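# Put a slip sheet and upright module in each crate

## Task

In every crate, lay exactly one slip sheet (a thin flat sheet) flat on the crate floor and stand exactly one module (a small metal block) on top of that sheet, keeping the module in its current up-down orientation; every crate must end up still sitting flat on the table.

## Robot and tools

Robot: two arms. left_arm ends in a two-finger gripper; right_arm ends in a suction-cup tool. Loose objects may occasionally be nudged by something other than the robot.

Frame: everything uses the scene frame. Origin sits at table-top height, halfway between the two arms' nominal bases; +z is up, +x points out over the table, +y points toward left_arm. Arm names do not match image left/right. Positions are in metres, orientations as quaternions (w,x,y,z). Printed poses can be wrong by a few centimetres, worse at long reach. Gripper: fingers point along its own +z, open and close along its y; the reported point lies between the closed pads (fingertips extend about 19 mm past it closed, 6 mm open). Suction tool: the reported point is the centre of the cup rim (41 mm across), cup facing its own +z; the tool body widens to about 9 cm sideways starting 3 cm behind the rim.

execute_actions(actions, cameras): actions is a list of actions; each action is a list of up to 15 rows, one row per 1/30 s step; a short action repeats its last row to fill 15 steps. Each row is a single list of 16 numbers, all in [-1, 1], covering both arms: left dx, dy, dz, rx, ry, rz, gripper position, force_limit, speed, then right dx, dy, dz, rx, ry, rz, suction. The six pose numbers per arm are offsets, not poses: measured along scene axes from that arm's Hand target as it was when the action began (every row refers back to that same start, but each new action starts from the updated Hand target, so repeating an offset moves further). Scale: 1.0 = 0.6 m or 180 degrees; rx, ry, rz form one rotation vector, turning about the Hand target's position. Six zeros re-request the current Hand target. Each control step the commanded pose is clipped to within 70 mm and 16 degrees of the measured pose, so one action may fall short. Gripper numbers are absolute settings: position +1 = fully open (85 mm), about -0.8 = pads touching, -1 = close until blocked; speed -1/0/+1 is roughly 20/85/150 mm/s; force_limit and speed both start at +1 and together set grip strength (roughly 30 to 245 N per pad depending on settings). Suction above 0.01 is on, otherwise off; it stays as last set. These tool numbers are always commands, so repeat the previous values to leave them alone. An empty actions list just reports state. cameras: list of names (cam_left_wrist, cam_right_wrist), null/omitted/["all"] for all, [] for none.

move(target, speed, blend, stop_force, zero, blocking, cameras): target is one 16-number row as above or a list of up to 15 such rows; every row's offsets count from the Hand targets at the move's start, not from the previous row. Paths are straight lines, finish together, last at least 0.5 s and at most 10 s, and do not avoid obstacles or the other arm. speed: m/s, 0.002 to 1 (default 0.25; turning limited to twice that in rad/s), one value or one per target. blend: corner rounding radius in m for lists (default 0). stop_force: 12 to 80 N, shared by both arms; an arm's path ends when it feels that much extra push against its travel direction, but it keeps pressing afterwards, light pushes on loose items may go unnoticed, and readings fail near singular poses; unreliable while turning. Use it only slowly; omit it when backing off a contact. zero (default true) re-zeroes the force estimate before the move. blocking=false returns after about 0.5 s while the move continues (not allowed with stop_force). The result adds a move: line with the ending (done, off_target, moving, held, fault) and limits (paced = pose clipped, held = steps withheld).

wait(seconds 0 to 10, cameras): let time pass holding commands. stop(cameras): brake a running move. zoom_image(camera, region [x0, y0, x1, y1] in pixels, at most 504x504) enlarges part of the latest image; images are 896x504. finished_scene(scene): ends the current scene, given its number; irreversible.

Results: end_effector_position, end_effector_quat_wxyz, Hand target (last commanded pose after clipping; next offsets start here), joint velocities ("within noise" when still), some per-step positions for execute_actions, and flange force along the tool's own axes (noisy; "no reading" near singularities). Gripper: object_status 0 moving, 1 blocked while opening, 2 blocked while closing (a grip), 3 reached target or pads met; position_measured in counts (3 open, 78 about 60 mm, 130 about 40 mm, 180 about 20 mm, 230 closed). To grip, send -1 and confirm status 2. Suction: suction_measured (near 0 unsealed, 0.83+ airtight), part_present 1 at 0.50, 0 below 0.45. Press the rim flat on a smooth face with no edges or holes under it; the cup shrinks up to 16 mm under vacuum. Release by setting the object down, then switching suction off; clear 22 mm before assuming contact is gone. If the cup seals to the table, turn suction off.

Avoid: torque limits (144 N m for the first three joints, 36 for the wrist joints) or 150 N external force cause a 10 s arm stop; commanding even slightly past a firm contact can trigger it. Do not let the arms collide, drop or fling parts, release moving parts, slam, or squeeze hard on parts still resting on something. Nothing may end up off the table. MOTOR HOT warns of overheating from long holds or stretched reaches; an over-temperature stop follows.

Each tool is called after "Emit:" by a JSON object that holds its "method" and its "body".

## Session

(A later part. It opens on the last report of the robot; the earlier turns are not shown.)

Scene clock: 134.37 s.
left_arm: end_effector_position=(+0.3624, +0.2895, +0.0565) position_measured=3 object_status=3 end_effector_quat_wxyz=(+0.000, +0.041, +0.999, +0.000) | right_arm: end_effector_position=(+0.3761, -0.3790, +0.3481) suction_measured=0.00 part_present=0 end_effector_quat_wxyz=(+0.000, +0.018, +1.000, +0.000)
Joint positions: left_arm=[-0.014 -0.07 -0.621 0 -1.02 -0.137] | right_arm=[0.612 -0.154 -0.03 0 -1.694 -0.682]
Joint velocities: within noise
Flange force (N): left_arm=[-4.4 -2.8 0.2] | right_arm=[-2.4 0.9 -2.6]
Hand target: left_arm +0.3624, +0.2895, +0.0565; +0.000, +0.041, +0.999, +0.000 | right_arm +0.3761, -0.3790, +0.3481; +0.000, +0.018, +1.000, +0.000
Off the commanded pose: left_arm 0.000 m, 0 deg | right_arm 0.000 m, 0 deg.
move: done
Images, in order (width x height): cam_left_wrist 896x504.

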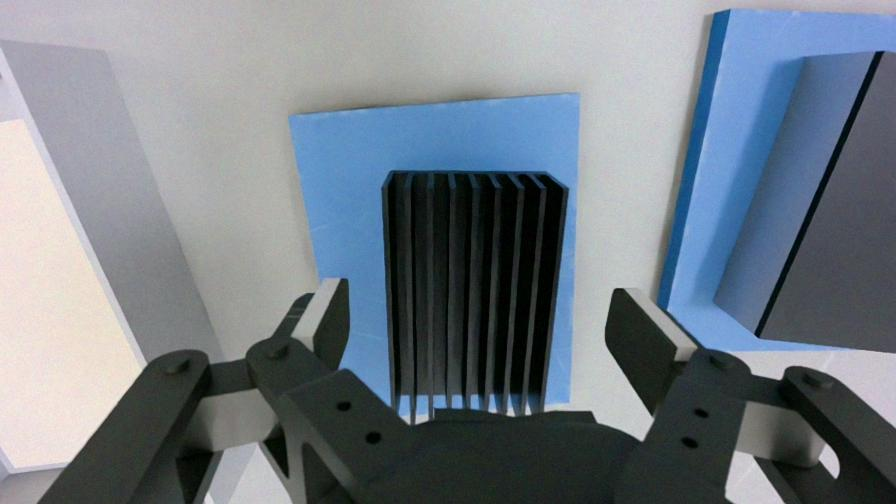

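Emit:
{"method": "move", "body": {"target": [0, 0.002, -0.0445, 0, 0, 0, 1, -0.6, -1, 0, 0, 0, 0, 0, 0, 0], "speed": 0.04, "stop_force": 15, "cameras": ["cam_left_wrist"]}}

Emit:
{"method": "move", "body": {"target": [0, 0, 0, 0, 0, 0, -1, -0.6, -1, 0, 0, 0, 0, 0, 0, 0], "cameras": ["cam_left_wrist"]}}

Scene clock: 139.93 s.
left_arm: end_effector_position=(+0.3624, +0.2907, +0.0298) position_measured=3 object_status=3 end_effector_quat_wxyz=(+0.000, +0.041, +0.999, +0.000) | right_arm: end_effector_position=(+0.3761, -0.3790, +0.3481) suction_measured=0.00 part_present=0 end_effector_quat_wxyz=(+0.000, +0.018, +1.000, +0.000)
Joint positions: left_arm=[-0.01 -0.026 -0.654 0 -0.943 -0.141] | right_arm=[0.612 -0.154 -0.03 0 -1.694 -0.682]
Joint velocities: within noise
Flange force (N): left_arm=[-4.6 -2.1 0.4] | right_arm=[-2.3 0.6 -3.0]
Hand target: left_arm +0.3624, +0.2907, +0.0298; +0.000, +0.041, +0.999, +0.000 | right_arm +0.3761, -0.3790, +0.3481; +0.000, +0.018, +1.000, +0.000
Off the commanded pose: left_arm 0.000 m, 0 deg | right_arm 0.000 m, 0 deg.
move: done
Images, in order (width x height): cam_left_wrist 896x504.

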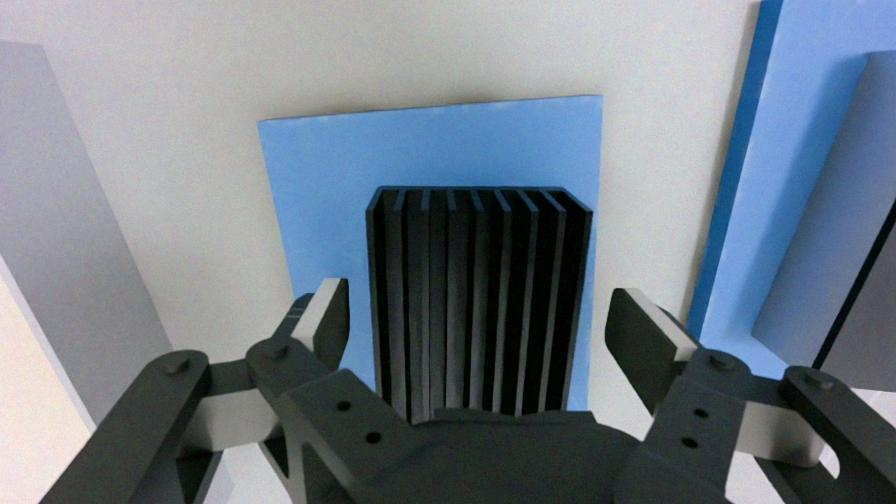

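Scene clock: 141.63 s.
left_arm: end_effector_position=(+0.3624, +0.2907, +0.0298) position_measured=78 object_status=2 end_effector_quat_wxyz=(+0.000, +0.041, +0.999, +0.000) | right_arm: end_effector_position=(+0.3761, -0.3790, +0.3481) suction_measured=0.00 part_present=0 end_effector_quat_wxyz=(+0.000, +0.018, +1.000, +0.000)
Joint positions: left_arm=[-0.01 -0.026 -0.654 0 -0.943 -0.141] | right_arm=[0.612 -0.154 -0.03 0 -1.694 -0.682]
Joint velocities: within noise
Flange force (N): left_arm=[1.3 -1.1 -17.2] | right_arm=[-2.2 0.6 -2.6]
Hand target: left_arm +0.3624, +0.2907, +0.0298; +0.000, +0.041, +0.999, +0.000 | right_arm +0.3761, -0.3790, +0.3481; +0.000, +0.018, +1.000, +0.000
Off the commanded pose: left_arm 0.000 m, 0 deg | right_arm 0.000 m, 0 deg.
move: done
Images, in order (width x height): cam_left_wrist 896x504.

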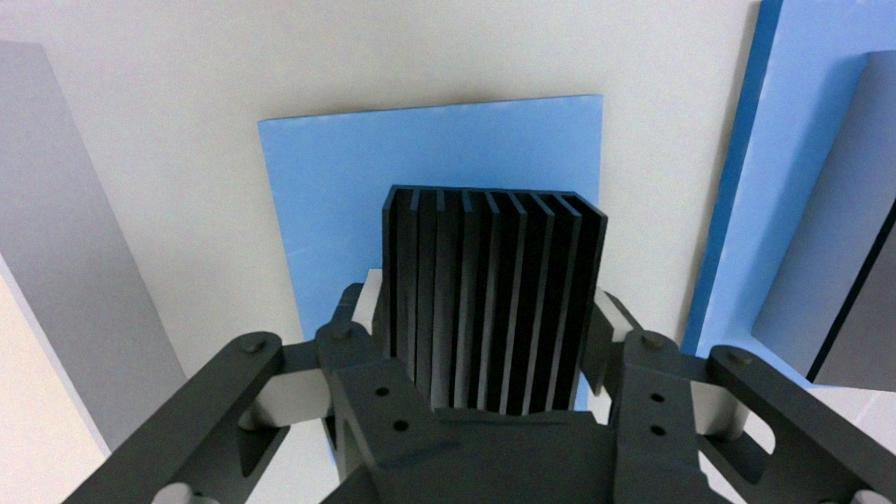

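Emit:
{"method": "move", "body": {"target": [[0, 0, 0.2, 0, 0, 0, -1, -0.6, -1, 0, 0, 0, 0, 0, 0, 0],[0.0527, -0.5595, 0.2, 0, 0, 0.041, -1, -0.6, -1, 0, -0.1, 0, 0, 0, 0, 0]], "speed": [0.08, 0.2], "cameras": ["cam_left_wrist"]}}

Scene clock: 148.47 s.
left_arm: end_effector_position=(+0.3941, -0.0450, +0.1498) position_measured=78 object_status=2 end_effector_quat_wxyz=(+0.000, -0.024, +1.000, +0.000) | right_arm: end_effector_position=(+0.3762, -0.4390, +0.3481) suction_measured=0.00 part_present=0 end_effector_quat_wxyz=(+0.000, +0.018, +1.000, +0.000)
Joint positions: left_arm=[-0.714 0.377 0.133 0 -1.327 0.692] | right_arm=[0.471 -0.188 -0.059 0 -1.7 -0.54]
Joint velocities: within noise
Flange force (N): left_arm=[-2.5 -5.0 0.5] | right_arm=[-2.5 0.6 -2.9]
Hand target: left_arm +0.3941, -0.0450, +0.1498; +0.000, -0.024, +1.000, +0.000 | right_arm +0.3761, -0.4390, +0.3481; +0.000, +0.018, +1.000, +0.000
Off the commanded pose: left_arm 0.000 m, 0 deg | right_arm 0.000 m, 0 deg.
move: done
Images, in order (width x height): cam_left_wrist 896x504.

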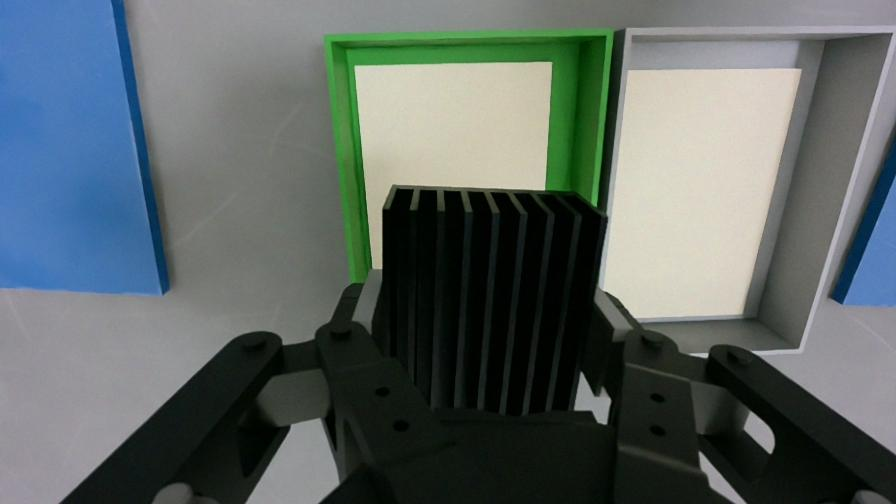

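Emit:
{"method": "move", "body": {"target": [-0.003, -0.009, -0.15, 0, 0, 0.003, -1, -0.6, -1, 0, 0, 0, 0, 0, 0, 0], "speed": 0.1, "cameras": ["cam_left_wrist"]}}

Scene clock: 153.13 s.
left_arm: end_effector_position=(+0.3923, -0.0504, +0.0598) position_measured=78 object_status=2 end_effector_quat_wxyz=(+0.000, -0.028, +1.000, +0.000) | right_arm: end_effector_position=(+0.3761, -0.4390, +0.3481) suction_measured=0.00 part_present=0 end_effector_quat_wxyz=(+0.000, +0.018, +1.000, +0.000)
Joint positions: left_arm=[-0.724 0.458 0.024 0 -1.137 0.711] | right_arm=[0.471 -0.188 -0.059 0 -1.7 -0.54]
Joint velocities: within noise
Flange force (N): left_arm=[-2.6 -4.3 1.7] | right_arm=[-2.7 0.2 -3.0]
Hand target: left_arm +0.3923, -0.0504, +0.0598; +0.000, -0.028, +1.000, +0.000 | right_arm +0.3761, -0.4390, +0.3481; +0.000, +0.018, +1.000, +0.000
Off the commanded pose: left_arm 0.000 m, 0 deg | right_arm 0.000 m, 0 deg.
move: done
Images, in order (width x height): cam_left_wrist 896x504.

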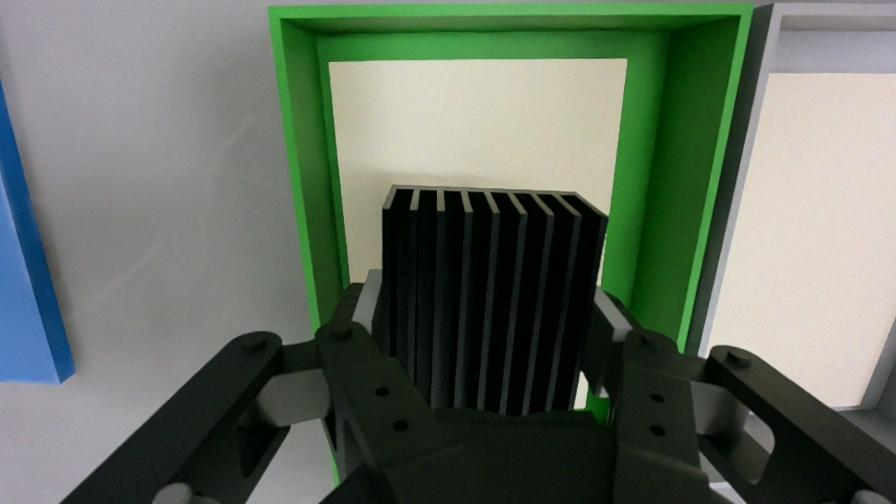

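Emit:
{"method": "move", "body": {"target": [[0, 0.004, 0, 0, 0, 0, -1, -0.6, -1, 0, 0, 0, 0, 0, 0, 0],[0, 0.004, -0.04, 0, 0, 0, -1, -0.6, -1, 0, 0, 0, 0, 0, 0, 0],[0, 0.004, -0.08, 0, 0, 0, -1, -0.6, -1, 0, 0, 0, 0, 0, 0, 0]], "speed": [0.04, 0.04, 0.01], "stop_force": 12, "cameras": ["cam_left_wrist"]}}

Emit:
{"method": "move", "body": {"target": [0, 0, 0.0012, 0, 0, 0, -1, -0.6, -1, 0, 0, 0, 0, 0, 0, 0], "speed": 0.02, "cameras": []}}

Scene clock: 160.77 s.
left_arm: end_effector_position=(+0.3923, -0.0481, +0.0256) position_measured=78 object_status=2 end_effector_quat_wxyz=(+0.000, -0.028, +1.000, +0.000) | right_arm: end_effector_position=(+0.3761, -0.4390, +0.3481) suction_measured=0.00 part_present=0 end_effector_quat_wxyz=(+0.000, +0.018, +1.000, +0.000)
Joint positions: left_arm=[-0.72 0.491 -0.015 0 -1.064 0.708] | right_arm=[0.471 -0.188 -0.059 0 -1.7 -0.54]
Joint velocities: within noise
Flange force (N): left_arm=[0.8 -0.3 -22.4] | right_arm=[-2.2 0.6 -2.6]
Hand target: left_arm +0.3923, -0.0481, +0.0256; +0.000, -0.028, +1.000, +0.000 (not the last commanded pose) | right_arm +0.3761, -0.4390, +0.3481; +0.000, +0.018, +1.000, +0.000
Off the commanded pose: left_arm 0.014 m, 0 deg | right_arm 0.000 m, 0 deg.
move: contact (left_arm); path passed 2 of 3 targets
Images, in order (width x height): cam_left_wrist 896x504.

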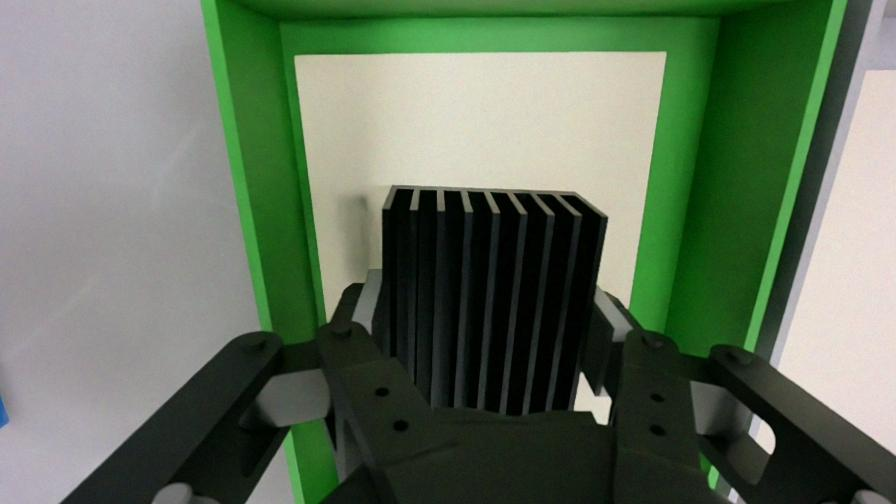

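Scene clock: 161.47 s.
left_arm: end_effector_position=(+0.3923, -0.0481, +0.0263) position_measured=78 object_status=2 end_effector_quat_wxyz=(+0.000, -0.028, +1.000, +0.000) | right_arm: end_effector_position=(+0.3761, -0.4390, +0.3481) suction_measured=0.00 part_present=0 end_effector_quat_wxyz=(+0.000, +0.018, +1.000, +0.000)
Joint positions: left_arm=[-0.72 0.491 -0.014 0 -1.066 0.708] | right_arm=[0.471 -0.188 -0.059 0 -1.7 -0.54]
Joint velocities: within noise
Flange force (N): left_arm=[-1.1 -2.9 2.2] | right_arm=[-2.3 0.4 -2.6]
Hand target: left_arm +0.3923, -0.0481, +0.0263; +0.000, -0.028, +1.000, +0.000 | right_arm +0.3761, -0.4390, +0.3481; +0.000, +0.018, +1.000, +0.000
Off the commanded pose: left_arm 0.000 m, 0 deg | right_arm 0.000 m, 0 deg.
move: done
No camera images: "cameras" was empty.

Emit:
{"method": "move", "body": {"target": [0, 0, 0, 0, 0, 0, 0.66, -0.6, -1, 0, 0, 0, 0, 0, 0, 0], "cameras": []}}

Emit:
{"method": "move", "body": {"target": [[0, 0, 0.05, 0, 0, 0, 0.66, -0.6, -1, 0, 0, 0, 0, 0, 0, 0],[0, 0, 0.25, 0, 0, 0, 0.66, -0.6, -1, 0, 0, 0, 0, 0, 0, 0]], "speed": [0.05, 0.15], "cameras": ["cam_left_wrist"]}}

Emit:
{"method": "move", "body": {"target": [-0.094, 0.812, 0, 0, 0, -0.0935, 1, -0.6, -1, 0, 0, 0, 0, 0, 0, 0], "speed": 0.25, "cameras": ["cam_left_wrist"]}}

Scene clock: 174.37 s.
left_arm: end_effector_position=(+0.3923, -0.0481, +0.0263) position_measured=45 object_status=0 end_effector_quat_wxyz=(+0.000, -0.028, +1.000, +0.000) | right_arm: end_effector_position=(+0.3761, -0.4390, +0.3481) suction_measured=0.00 part_present=0 end_effector_quat_wxyz=(+0.000, +0.018, +1.000, +0.000)
Joint positions: left_arm=[-0.72 0.491 -0.014 0 -1.066 0.708] | right_arm=[0.471 -0.188 -0.059 0 -1.7 -0.54]
Joint velocities: within noise
Flange force (N): left_arm=[-1.6 -3.2 0.0] | right_arm=[-2.3 0.5 -2.5]
Hand target: left_arm +0.3923, -0.0481, +0.0263; +0.000, -0.028, +1.000, +0.000 | right_arm +0.3761, -0.4390, +0.3481; +0.000, +0.018, +1.000, +0.000
Off the commanded pose: left_arm 0.000 m, 0 deg | right_arm 0.000 m, 0 deg.
move: done
No camera images: "cameras" was empty.

Scene clock: 176.23 s.
left_arm: end_effector_position=(+0.3923, -0.0481, +0.1763) position_measured=45 object_status=3 end_effector_quat_wxyz=(+0.000, -0.028, +1.000, +0.000) | right_arm: end_effector_position=(+0.3761, -0.4390, +0.3481) suction_measured=0.00 part_present=0 end_effector_quat_wxyz=(+0.000, +0.018, +1.000, +0.000)
Joint positions: left_arm=[-0.72 0.366 0.181 0 -1.386 0.708] | right_arm=[0.471 -0.188 -0.059 0 -1.7 -0.54]
Joint velocities: within noise
Flange force (N): left_arm=[-1.8 -3.2 -0.4] | right_arm=[-2.4 0.4 -2.7]
Hand target: left_arm +0.3923, -0.0481, +0.1763; +0.000, -0.028, +1.000, +0.000 | right_arm +0.3761, -0.4390, +0.3481; +0.000, +0.018, +1.000, +0.000
Off the commanded pose: left_arm 0.000 m, 0 deg | right_arm 0.000 m, 0 deg.
move: done
Images, in order (width x height): cam_left_wrist 896x504.

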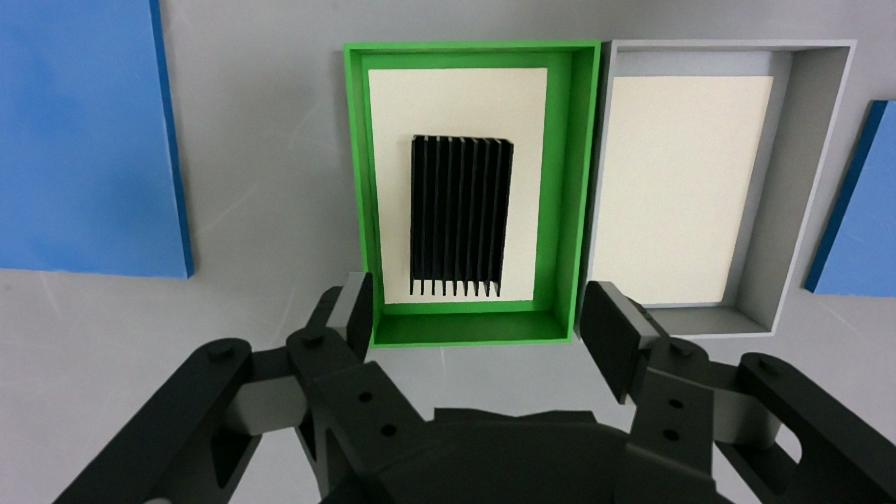

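Scene clock: 178.83 s.
left_arm: end_effector_position=(+0.3359, +0.4391, +0.1763) position_measured=3 object_status=3 end_effector_quat_wxyz=(+0.000, +0.118, +0.993, +0.000) | right_arm: end_effector_position=(+0.3761, -0.4390, +0.3481) suction_measured=0.00 part_present=0 end_effector_quat_wxyz=(+0.000, +0.018, +1.000, +0.000)
Joint positions: left_arm=[0.47 -0.32 -0.52 0 -1.37 -0.776] | right_arm=[0.471 -0.188 -0.059 0 -1.7 -0.54]
Joint velocities: within noise
Flange force (N): left_arm=[-4.0 -0.1 -0.8] | right_arm=[-2.3 0.3 -2.8]
Hand target: left_arm +0.3359, +0.4391, +0.1763; +0.000, +0.118, +0.993, +0.000 | right_arm +0.3761, -0.4390, +0.3481; +0.000, +0.018, +1.000, +0.000
Off the commanded pose: left_arm 0.000 m, 0 deg | right_arm 0.000 m, 0 deg.
move: done
Images, in order (width x height): cam_left_wrist 896x504.

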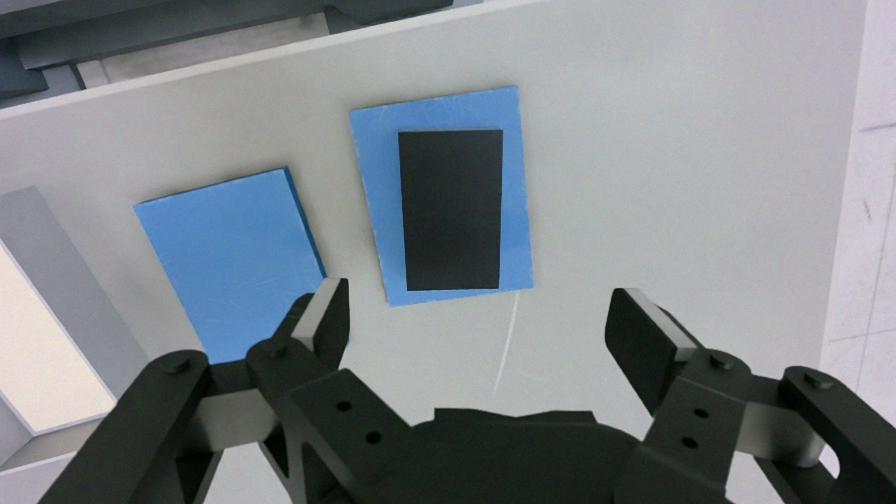

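Emit:
{"method": "move", "body": {"target": [-0.006, -0.0072, -0.2, 0, 0, 0.007, 1, -0.6, -1, 0, 0, 0, 0, 0, 0, 0], "speed": 0.12, "cameras": ["cam_left_wrist"]}}

Scene clock: 186.63 s.
left_arm: end_effector_position=(+0.3323, +0.4348, +0.0563) position_measured=3 object_status=3 end_effector_quat_wxyz=(+0.000, +0.107, +0.994, +0.000) | right_arm: end_effector_position=(+0.3761, -0.4390, +0.3481) suction_measured=0.00 part_present=0 end_effector_quat_wxyz=(+0.000, +0.018, +1.000, +0.000)
Joint positions: left_arm=[0.463 -0.203 -0.734 0 -1.039 -0.748] | right_arm=[0.471 -0.188 -0.059 0 -1.7 -0.54]
Joint velocities: within noise
Flange force (N): left_arm=[-4.0 -0.1 -0.1] | right_arm=[-2.7 0.2 -2.6]
Hand target: left_arm +0.3323, +0.4348, +0.0563; +0.000, +0.107, +0.994, +0.000 | right_arm +0.3761, -0.4390, +0.3481; +0.000, +0.018, +1.000, +0.000
Off the commanded pose: left_arm 0.000 m, 0 deg | right_arm 0.000 m, 0 deg.
move: done
Images, in order (width x height): cam_left_wrist 896x504.

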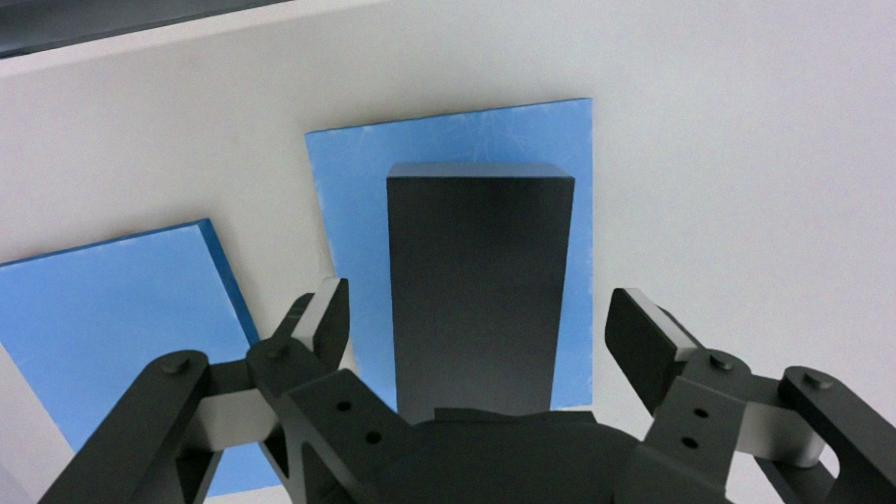

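Emit:
{"method": "move", "body": {"target": [0.0005, 0.003, -0.0445, 0, 0, 0, 1, -0.6, -1, 0, 0, 0, 0, 0, 0, 0], "speed": 0.04, "stop_force": 15, "cameras": ["cam_left_wrist"]}}

Emit:
{"method": "move", "body": {"target": [0, 0, 0, 0, 0, 0, -1, -0.6, -1, 0, 0, 0, 0, 0, 0, 0], "cameras": ["cam_left_wrist"]}}

Scene clock: 192.43 s.
left_arm: end_effector_position=(+0.3326, +0.4366, +0.0296) position_measured=3 object_status=3 end_effector_quat_wxyz=(+0.000, +0.107, +0.994, +0.000) | right_arm: end_effector_position=(+0.3761, -0.4390, +0.3481) suction_measured=0.00 part_present=0 end_effector_quat_wxyz=(+0.000, +0.018, +1.000, +0.000)
Joint positions: left_arm=[0.468 -0.153 -0.768 0 -0.955 -0.753] | right_arm=[0.471 -0.188 -0.059 0 -1.7 -0.54]
Joint velocities: within noise
Flange force (N): left_arm=[-3.8 0.2 0.0] | right_arm=[-1.8 0.2 -2.3]
Hand target: left_arm +0.3326, +0.4366, +0.0296; +0.000, +0.107, +0.994, +0.000 | right_arm +0.3761, -0.4390, +0.3481; +0.000, +0.018, +1.000, +0.000
Off the commanded pose: left_arm 0.000 m, 0 deg | right_arm 0.000 m, 0 deg.
move: done
Images, in order (width x height): cam_left_wrist 896x504.

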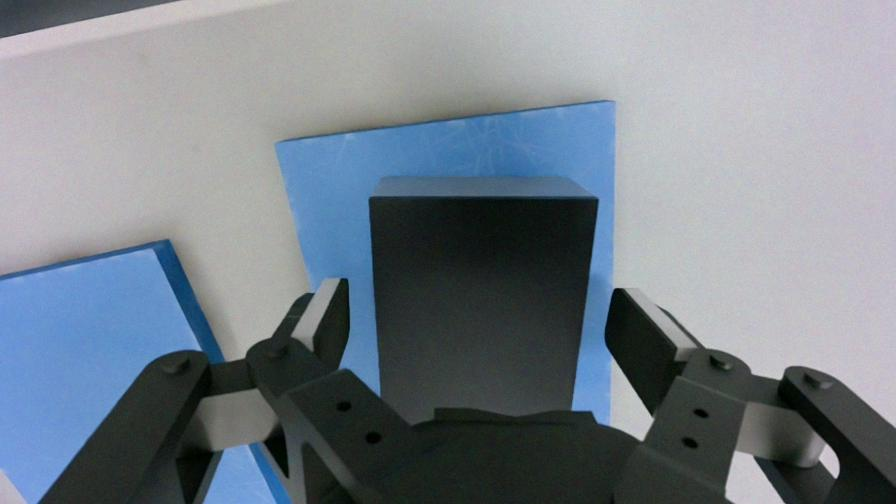

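Scene clock: 194.10 s.
left_arm: end_effector_position=(+0.3326, +0.4366, +0.0296) position_measured=77 object_status=0 end_effector_quat_wxyz=(+0.000, +0.107, +0.994, +0.000) | right_arm: end_effector_position=(+0.3761, -0.4390, +0.3481) suction_measured=0.00 part_present=0 end_effector_quat_wxyz=(+0.000, +0.018, +1.000, +0.000)
Joint positions: left_arm=[0.468 -0.153 -0.768 0 -0.955 -0.753] | right_arm=[0.471 -0.188 -0.059 0 -1.7 -0.54]
Joint velocities: within noise
Flange force (N): left_arm=[1.8 -0.9 -21.1] | right_arm=[-2.4 0.3 -2.8]
Hand target: left_arm +0.3326, +0.4366, +0.0296; +0.000, +0.107, +0.994, +0.000 | right_arm +0.3761, -0.4390, +0.3481; +0.000, +0.018, +1.000, +0.000
Off the commanded pose: left_arm 0.000 m, 0 deg | right_arm 0.000 m, 0 deg.
move: done
Images, in order (width x height): cam_left_wrist 896x504.

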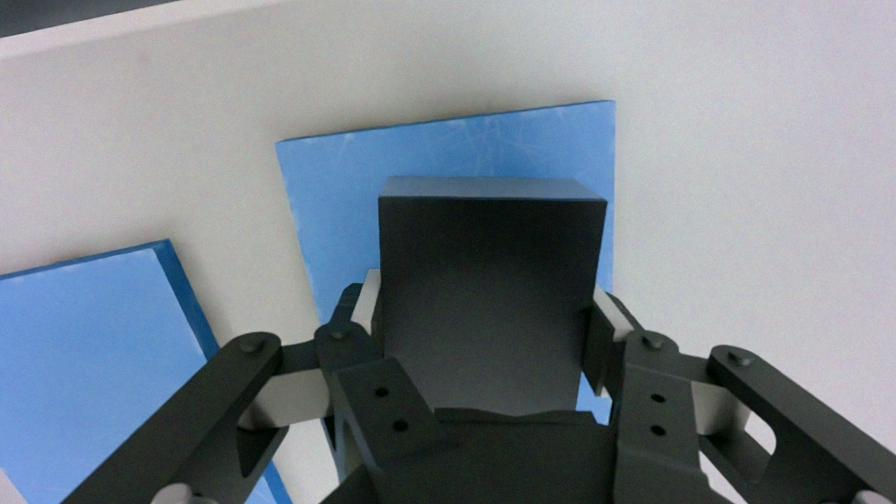

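Emit:
{"method": "move", "body": {"target": [0, 0, 0.02, 0, 0, 0, -1, -0.6, -1, 0, 0, 0, 0, 0, 0, 0], "speed": 0.04, "cameras": []}}

Emit:
{"method": "move", "body": {"target": [[0, 0, 0.18, 0, 0, 0, -1, -0.6, -1, 0, 0, 0, 0, 0, 0, 0],[0.078, -0.566, 0.18, 0, 0, 0.0865, -1, -0.6, -1, 0, 0, 0, 0, 0, 0, 0]], "speed": [0.08, 0.2], "cameras": ["cam_left_wrist"]}}

Scene clock: 200.23 s.
left_arm: end_effector_position=(+0.3326, +0.4366, +0.0416) position_measured=77 object_status=2 end_effector_quat_wxyz=(+0.000, +0.107, +0.994, +0.000) | right_arm: end_effector_position=(+0.3761, -0.4390, +0.3481) suction_measured=0.00 part_present=0 end_effector_quat_wxyz=(+0.000, +0.018, +1.000, +0.000)
Joint positions: left_arm=[0.468 -0.175 -0.753 0 -0.993 -0.753] | right_arm=[0.471 -0.188 -0.059 0 -1.7 -0.54]
Joint velocities: within noise
Flange force (N): left_arm=[-4.3 0.3 1.7] | right_arm=[-2.5 0.4 -2.9]
Hand target: left_arm +0.3326, +0.4366, +0.0416; +0.000, +0.107, +0.994, +0.000 | right_arm +0.3761, -0.4390, +0.3481; +0.000, +0.018, +1.000, +0.000
Off the commanded pose: left_arm 0.000 m, 0 deg | right_arm 0.000 m, 0 deg.
move: done
No camera images: "cameras" was empty.

Scene clock: 203.83 s.
left_arm: end_effector_position=(+0.3794, +0.0970, +0.1496) position_measured=77 object_status=2 end_effector_quat_wxyz=(+0.000, -0.028, +1.000, +0.000) | right_arm: end_effector_position=(+0.3761, -0.4390, +0.3481) suction_measured=0.00 part_present=0 end_effector_quat_wxyz=(+0.000, +0.018, +1.000, +0.000)
Joint positions: left_arm=[-0.489 0.107 -0.201 0 -1.262 0.476] | right_arm=[0.471 -0.188 -0.059 0 -1.7 -0.54]
Joint velocities: within noise
Flange force (N): left_arm=[-1.8 -5.7 0.5] | right_arm=[-2.6 0.6 -2.8]
Hand target: left_arm +0.3794, +0.0970, +0.1496; +0.000, -0.028, +1.000, +0.000 | right_arm +0.3761, -0.4390, +0.3481; +0.000, +0.018, +1.000, +0.000
Off the commanded pose: left_arm 0.000 m, 0 deg | right_arm 0.000 m, 0 deg.
move: done
Images, in order (width x height): cam_left_wrist 896x504.

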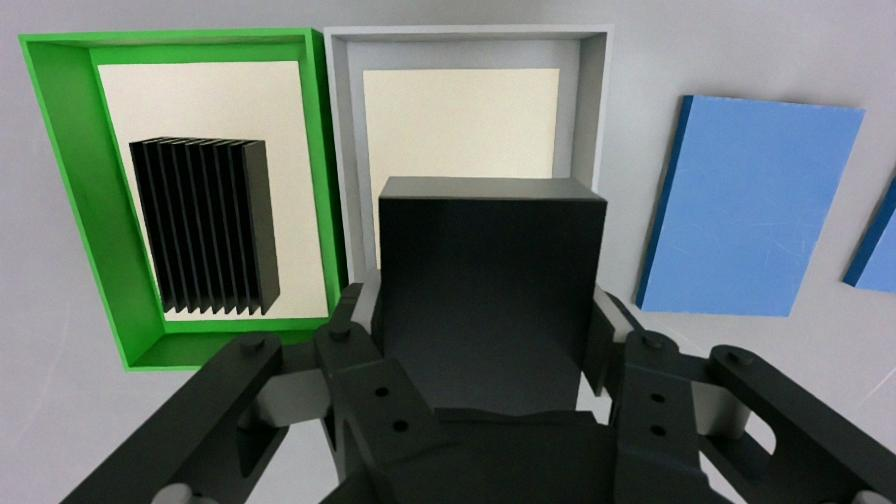

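Emit:
{"method": "move", "body": {"target": [0, -0.006, -0.15, 0, 0, 0, -1, -0.6, -1, 0, 0, 0, 0, 0, 0, 0], "speed": 0.1, "cameras": ["cam_left_wrist"]}}

Scene clock: 207.57 s.
left_arm: end_effector_position=(+0.3794, +0.0934, +0.0596) position_measured=77 object_status=2 end_effector_quat_wxyz=(+0.000, -0.028, +1.000, +0.000) | right_arm: end_effector_position=(+0.3761, -0.4390, +0.3481) suction_measured=0.00 part_present=0 end_effector_quat_wxyz=(+0.000, +0.018, +1.000, +0.000)
Joint positions: left_arm=[-0.496 0.205 -0.317 0 -1.048 0.483] | right_arm=[0.471 -0.188 -0.059 0 -1.7 -0.54]
Joint velocities: within noise
Flange force (N): left_arm=[-1.7 -2.8 0.8] | right_arm=[-2.4 0.5 -2.7]
Hand target: left_arm +0.3794, +0.0934, +0.0596; +0.000, -0.028, +1.000, +0.000 | right_arm +0.3761, -0.4390, +0.3481; +0.000, +0.018, +1.000, +0.000
Off the commanded pose: left_arm 0.000 m, 0 deg | right_arm 0.000 m, 0 deg.
move: done
Images, in order (width x height): cam_left_wrist 896x504.

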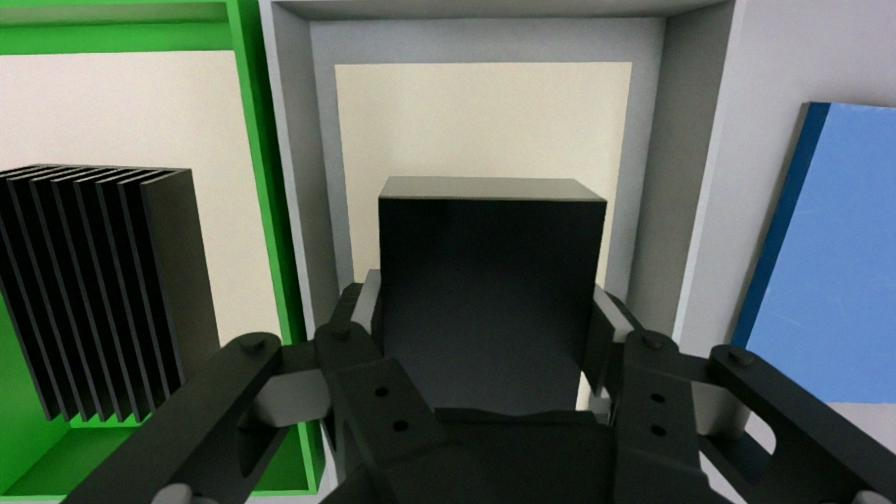

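Good; slight +y shift and descend.

Emit:
{"method": "move", "body": {"target": [[0, 0.002, 0, 0, 0, 0, -1, -0.6, -1, 0, 0, 0, 0, 0, 0, 0],[0, 0.002, -0.04, 0, 0, 0, -1, -0.6, -1, 0, 0, 0, 0, 0, 0, 0],[0, 0.002, -0.08, 0, 0, 0, -1, -0.6, -1, 0, 0, 0, 0, 0, 0, 0]], "speed": [0.04, 0.04, 0.01], "stop_force": 12, "cameras": ["cam_left_wrist"]}}

Emit:
{"method": "move", "body": {"target": [0, 0, 0.0012, 0, 0, 0, -1, -0.6, -1, 0, 0, 0, 0, 0, 0, 0], "speed": 0.02, "cameras": []}}

Emit:
{"method": "move", "body": {"target": [0, 0, 0, 0, 0, 0, 0.66, -0.6, -1, 0, 0, 0, 0, 0, 0, 0], "cameras": ["cam_left_wrist"]}}

Scene clock: 215.83 s.
left_arm: end_effector_position=(+0.3795, +0.0945, +0.0250) position_measured=77 object_status=2 end_effector_quat_wxyz=(+0.000, -0.028, +1.000, +0.000) | right_arm: end_effector_position=(+0.3761, -0.4390, +0.3481) suction_measured=0.00 part_present=0 end_effector_quat_wxyz=(+0.000, +0.018, +1.000, +0.000)
Joint positions: left_arm=[-0.494 0.251 -0.355 0 -0.965 0.481] | right_arm=[0.471 -0.188 -0.059 0 -1.7 -0.54]
Joint velocities: within noise
Flange force (N): left_arm=[1.9 0.5 -24.4] | right_arm=[-2.4 0.2 -2.7]
Hand target: left_arm +0.3795, +0.0945, +0.0250; +0.000, -0.028, +1.000, +0.000 (not the last commanded pose) | right_arm +0.3761, -0.4390, +0.3481; +0.000, +0.018, +1.000, +0.000
Off the commanded pose: left_arm 0.013 m, 0 deg | right_arm 0.000 m, 0 deg.
move: contact (left_arm); path passed 2 of 3 targets
Images, in order (width x height): cam_left_wrist 896x504.

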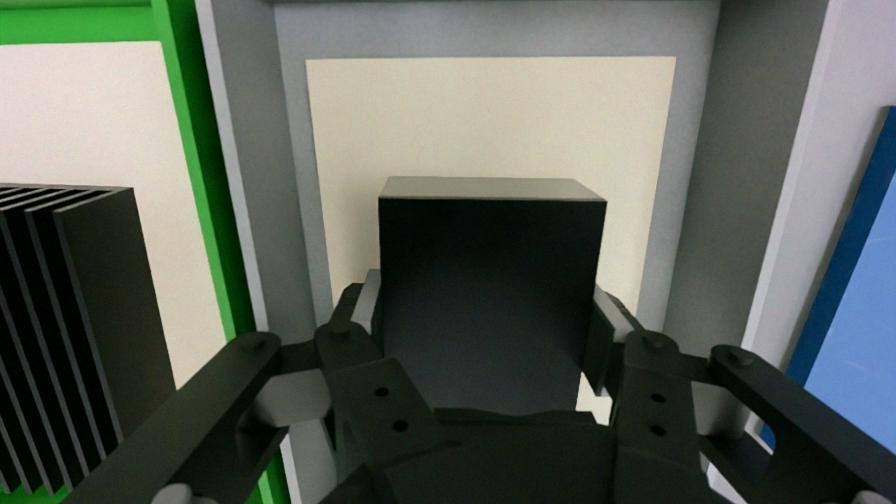

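Scene clock: 216.53 s.
left_arm: end_effector_position=(+0.3795, +0.0946, +0.0257) position_measured=77 object_status=2 end_effector_quat_wxyz=(+0.000, -0.028, +1.000, +0.000) | right_arm: end_effector_position=(+0.3761, -0.4390, +0.3481) suction_measured=0.00 part_present=0 end_effector_quat_wxyz=(+0.000, +0.018, +1.000, +0.000)
Joint positions: left_arm=[-0.494 0.25 -0.354 0 -0.966 0.481] | right_arm=[0.471 -0.188 -0.059 0 -1.7 -0.54]
Joint velocities: within noise
Flange force (N): left_arm=[-1.8 -3.4 1.7] | right_arm=[-1.7 0.1 -2.6]
Hand target: left_arm +0.3795, +0.0945, +0.0257; +0.000, -0.028, +1.000, +0.000 | right_arm +0.3761, -0.4390, +0.3481; +0.000, +0.018, +1.000, +0.000
Off the commanded pose: left_arm 0.000 m, 0 deg | right_arm 0.000 m, 0 deg.
move: done
No camera images: "cameras" was empty.

Scene clock: 217.40 s.
left_arm: end_effector_position=(+0.3795, +0.0945, +0.0257) position_measured=45 object_status=0 end_effector_quat_wxyz=(+0.000, -0.028, +1.000, +0.000) | right_arm: end_effector_position=(+0.3761, -0.4390, +0.3481) suction_measured=0.00 part_present=0 end_effector_quat_wxyz=(+0.000, +0.018, +1.000, +0.000)
Joint positions: left_arm=[-0.494 0.25 -0.354 0 -0.966 0.481] | right_arm=[0.471 -0.188 -0.059 0 -1.7 -0.54]
Joint velocities: within noise
Flange force (N): left_arm=[-1.7 -3.6 -0.4] | right_arm=[-2.5 0.3 -2.5]
Hand target: left_arm +0.3795, +0.0945, +0.0257; +0.000, -0.028, +1.000, +0.000 | right_arm +0.3761, -0.4390, +0.3481; +0.000, +0.018, +1.000, +0.000
Off the commanded pose: left_arm 0.000 m, 0 deg | right_arm 0.000 m, 0 deg.
move: done
Images, in order (width x height): cam_left_wrist 896x504.

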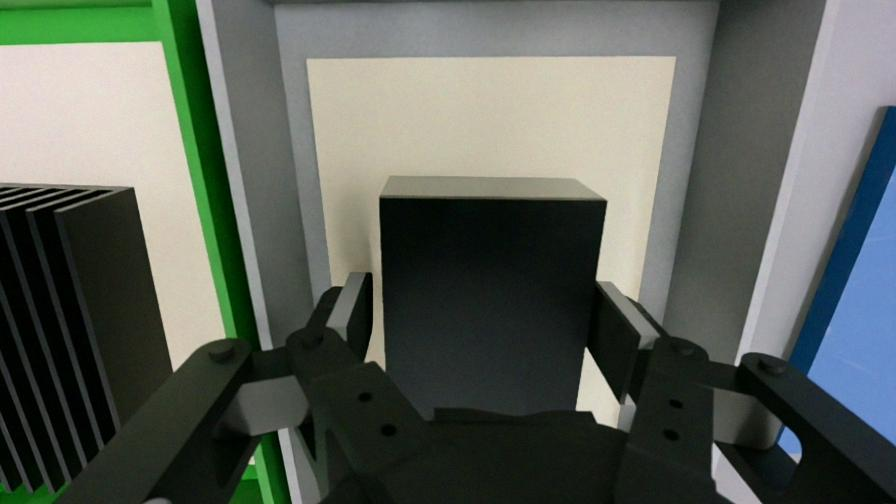

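Emit:
{"method": "move", "body": {"target": [[0, 0, 0.05, 0, 0, 0, 0.66, -0.6, -1, 0, 0, 0, 0, 0, 0, 0],[0, 0, 0.33, 0, 0, 0, 0.66, -0.6, -1, 0, 0, 0, 0, 0, 0, 0]], "speed": [0.05, 0.15], "cameras": ["cam_left_wrist"]}}

Scene clock: 222.70 s.
left_arm: end_effector_position=(+0.3795, +0.0946, +0.2237) position_measured=45 object_status=3 end_effector_quat_wxyz=(+0.000, -0.028, +1.000, +0.000) | right_arm: end_effector_position=(+0.3761, -0.4390, +0.3481) suction_measured=0.00 part_present=0 end_effector_quat_wxyz=(+0.000, +0.018, +1.000, +0.000)
Joint positions: left_arm=[-0.494 0.071 -0.064 0 -1.435 0.481] | right_arm=[0.471 -0.188 -0.059 0 -1.7 -0.54]
Joint velocities: within noise
Flange force (N): left_arm=[-1.2 -2.7 -0.9] | right_arm=[-2.5 0.3 -2.9]
Hand target: left_arm +0.3795, +0.0945, +0.2237; +0.000, -0.028, +1.000, +0.000 | right_arm +0.3761, -0.4390, +0.3481; +0.000, +0.018, +1.000, +0.000
Off the commanded pose: left_arm 0.000 m, 0 deg | right_arm 0.000 m, 0 deg.
move: done
Images, in order (width x height): cam_left_wrist 896x504.

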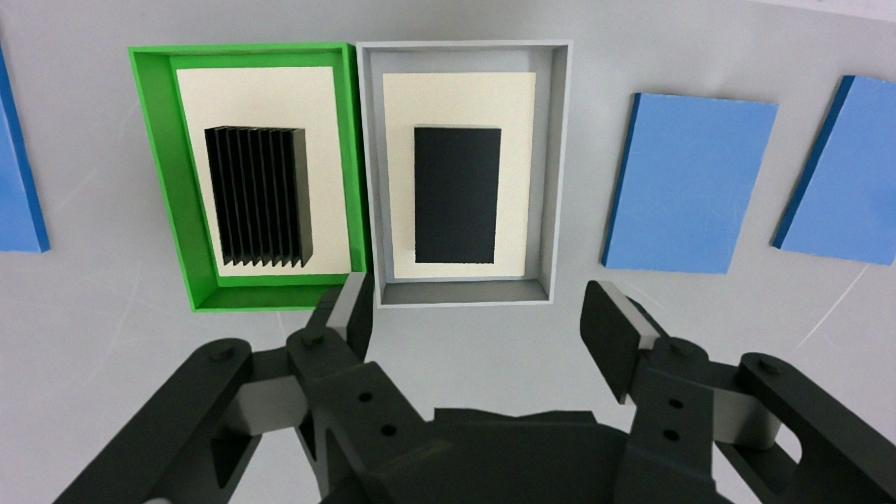

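Emit:
{"method": "finished_scene", "body": {"scene": 2}}

The scene is finished: the task was done.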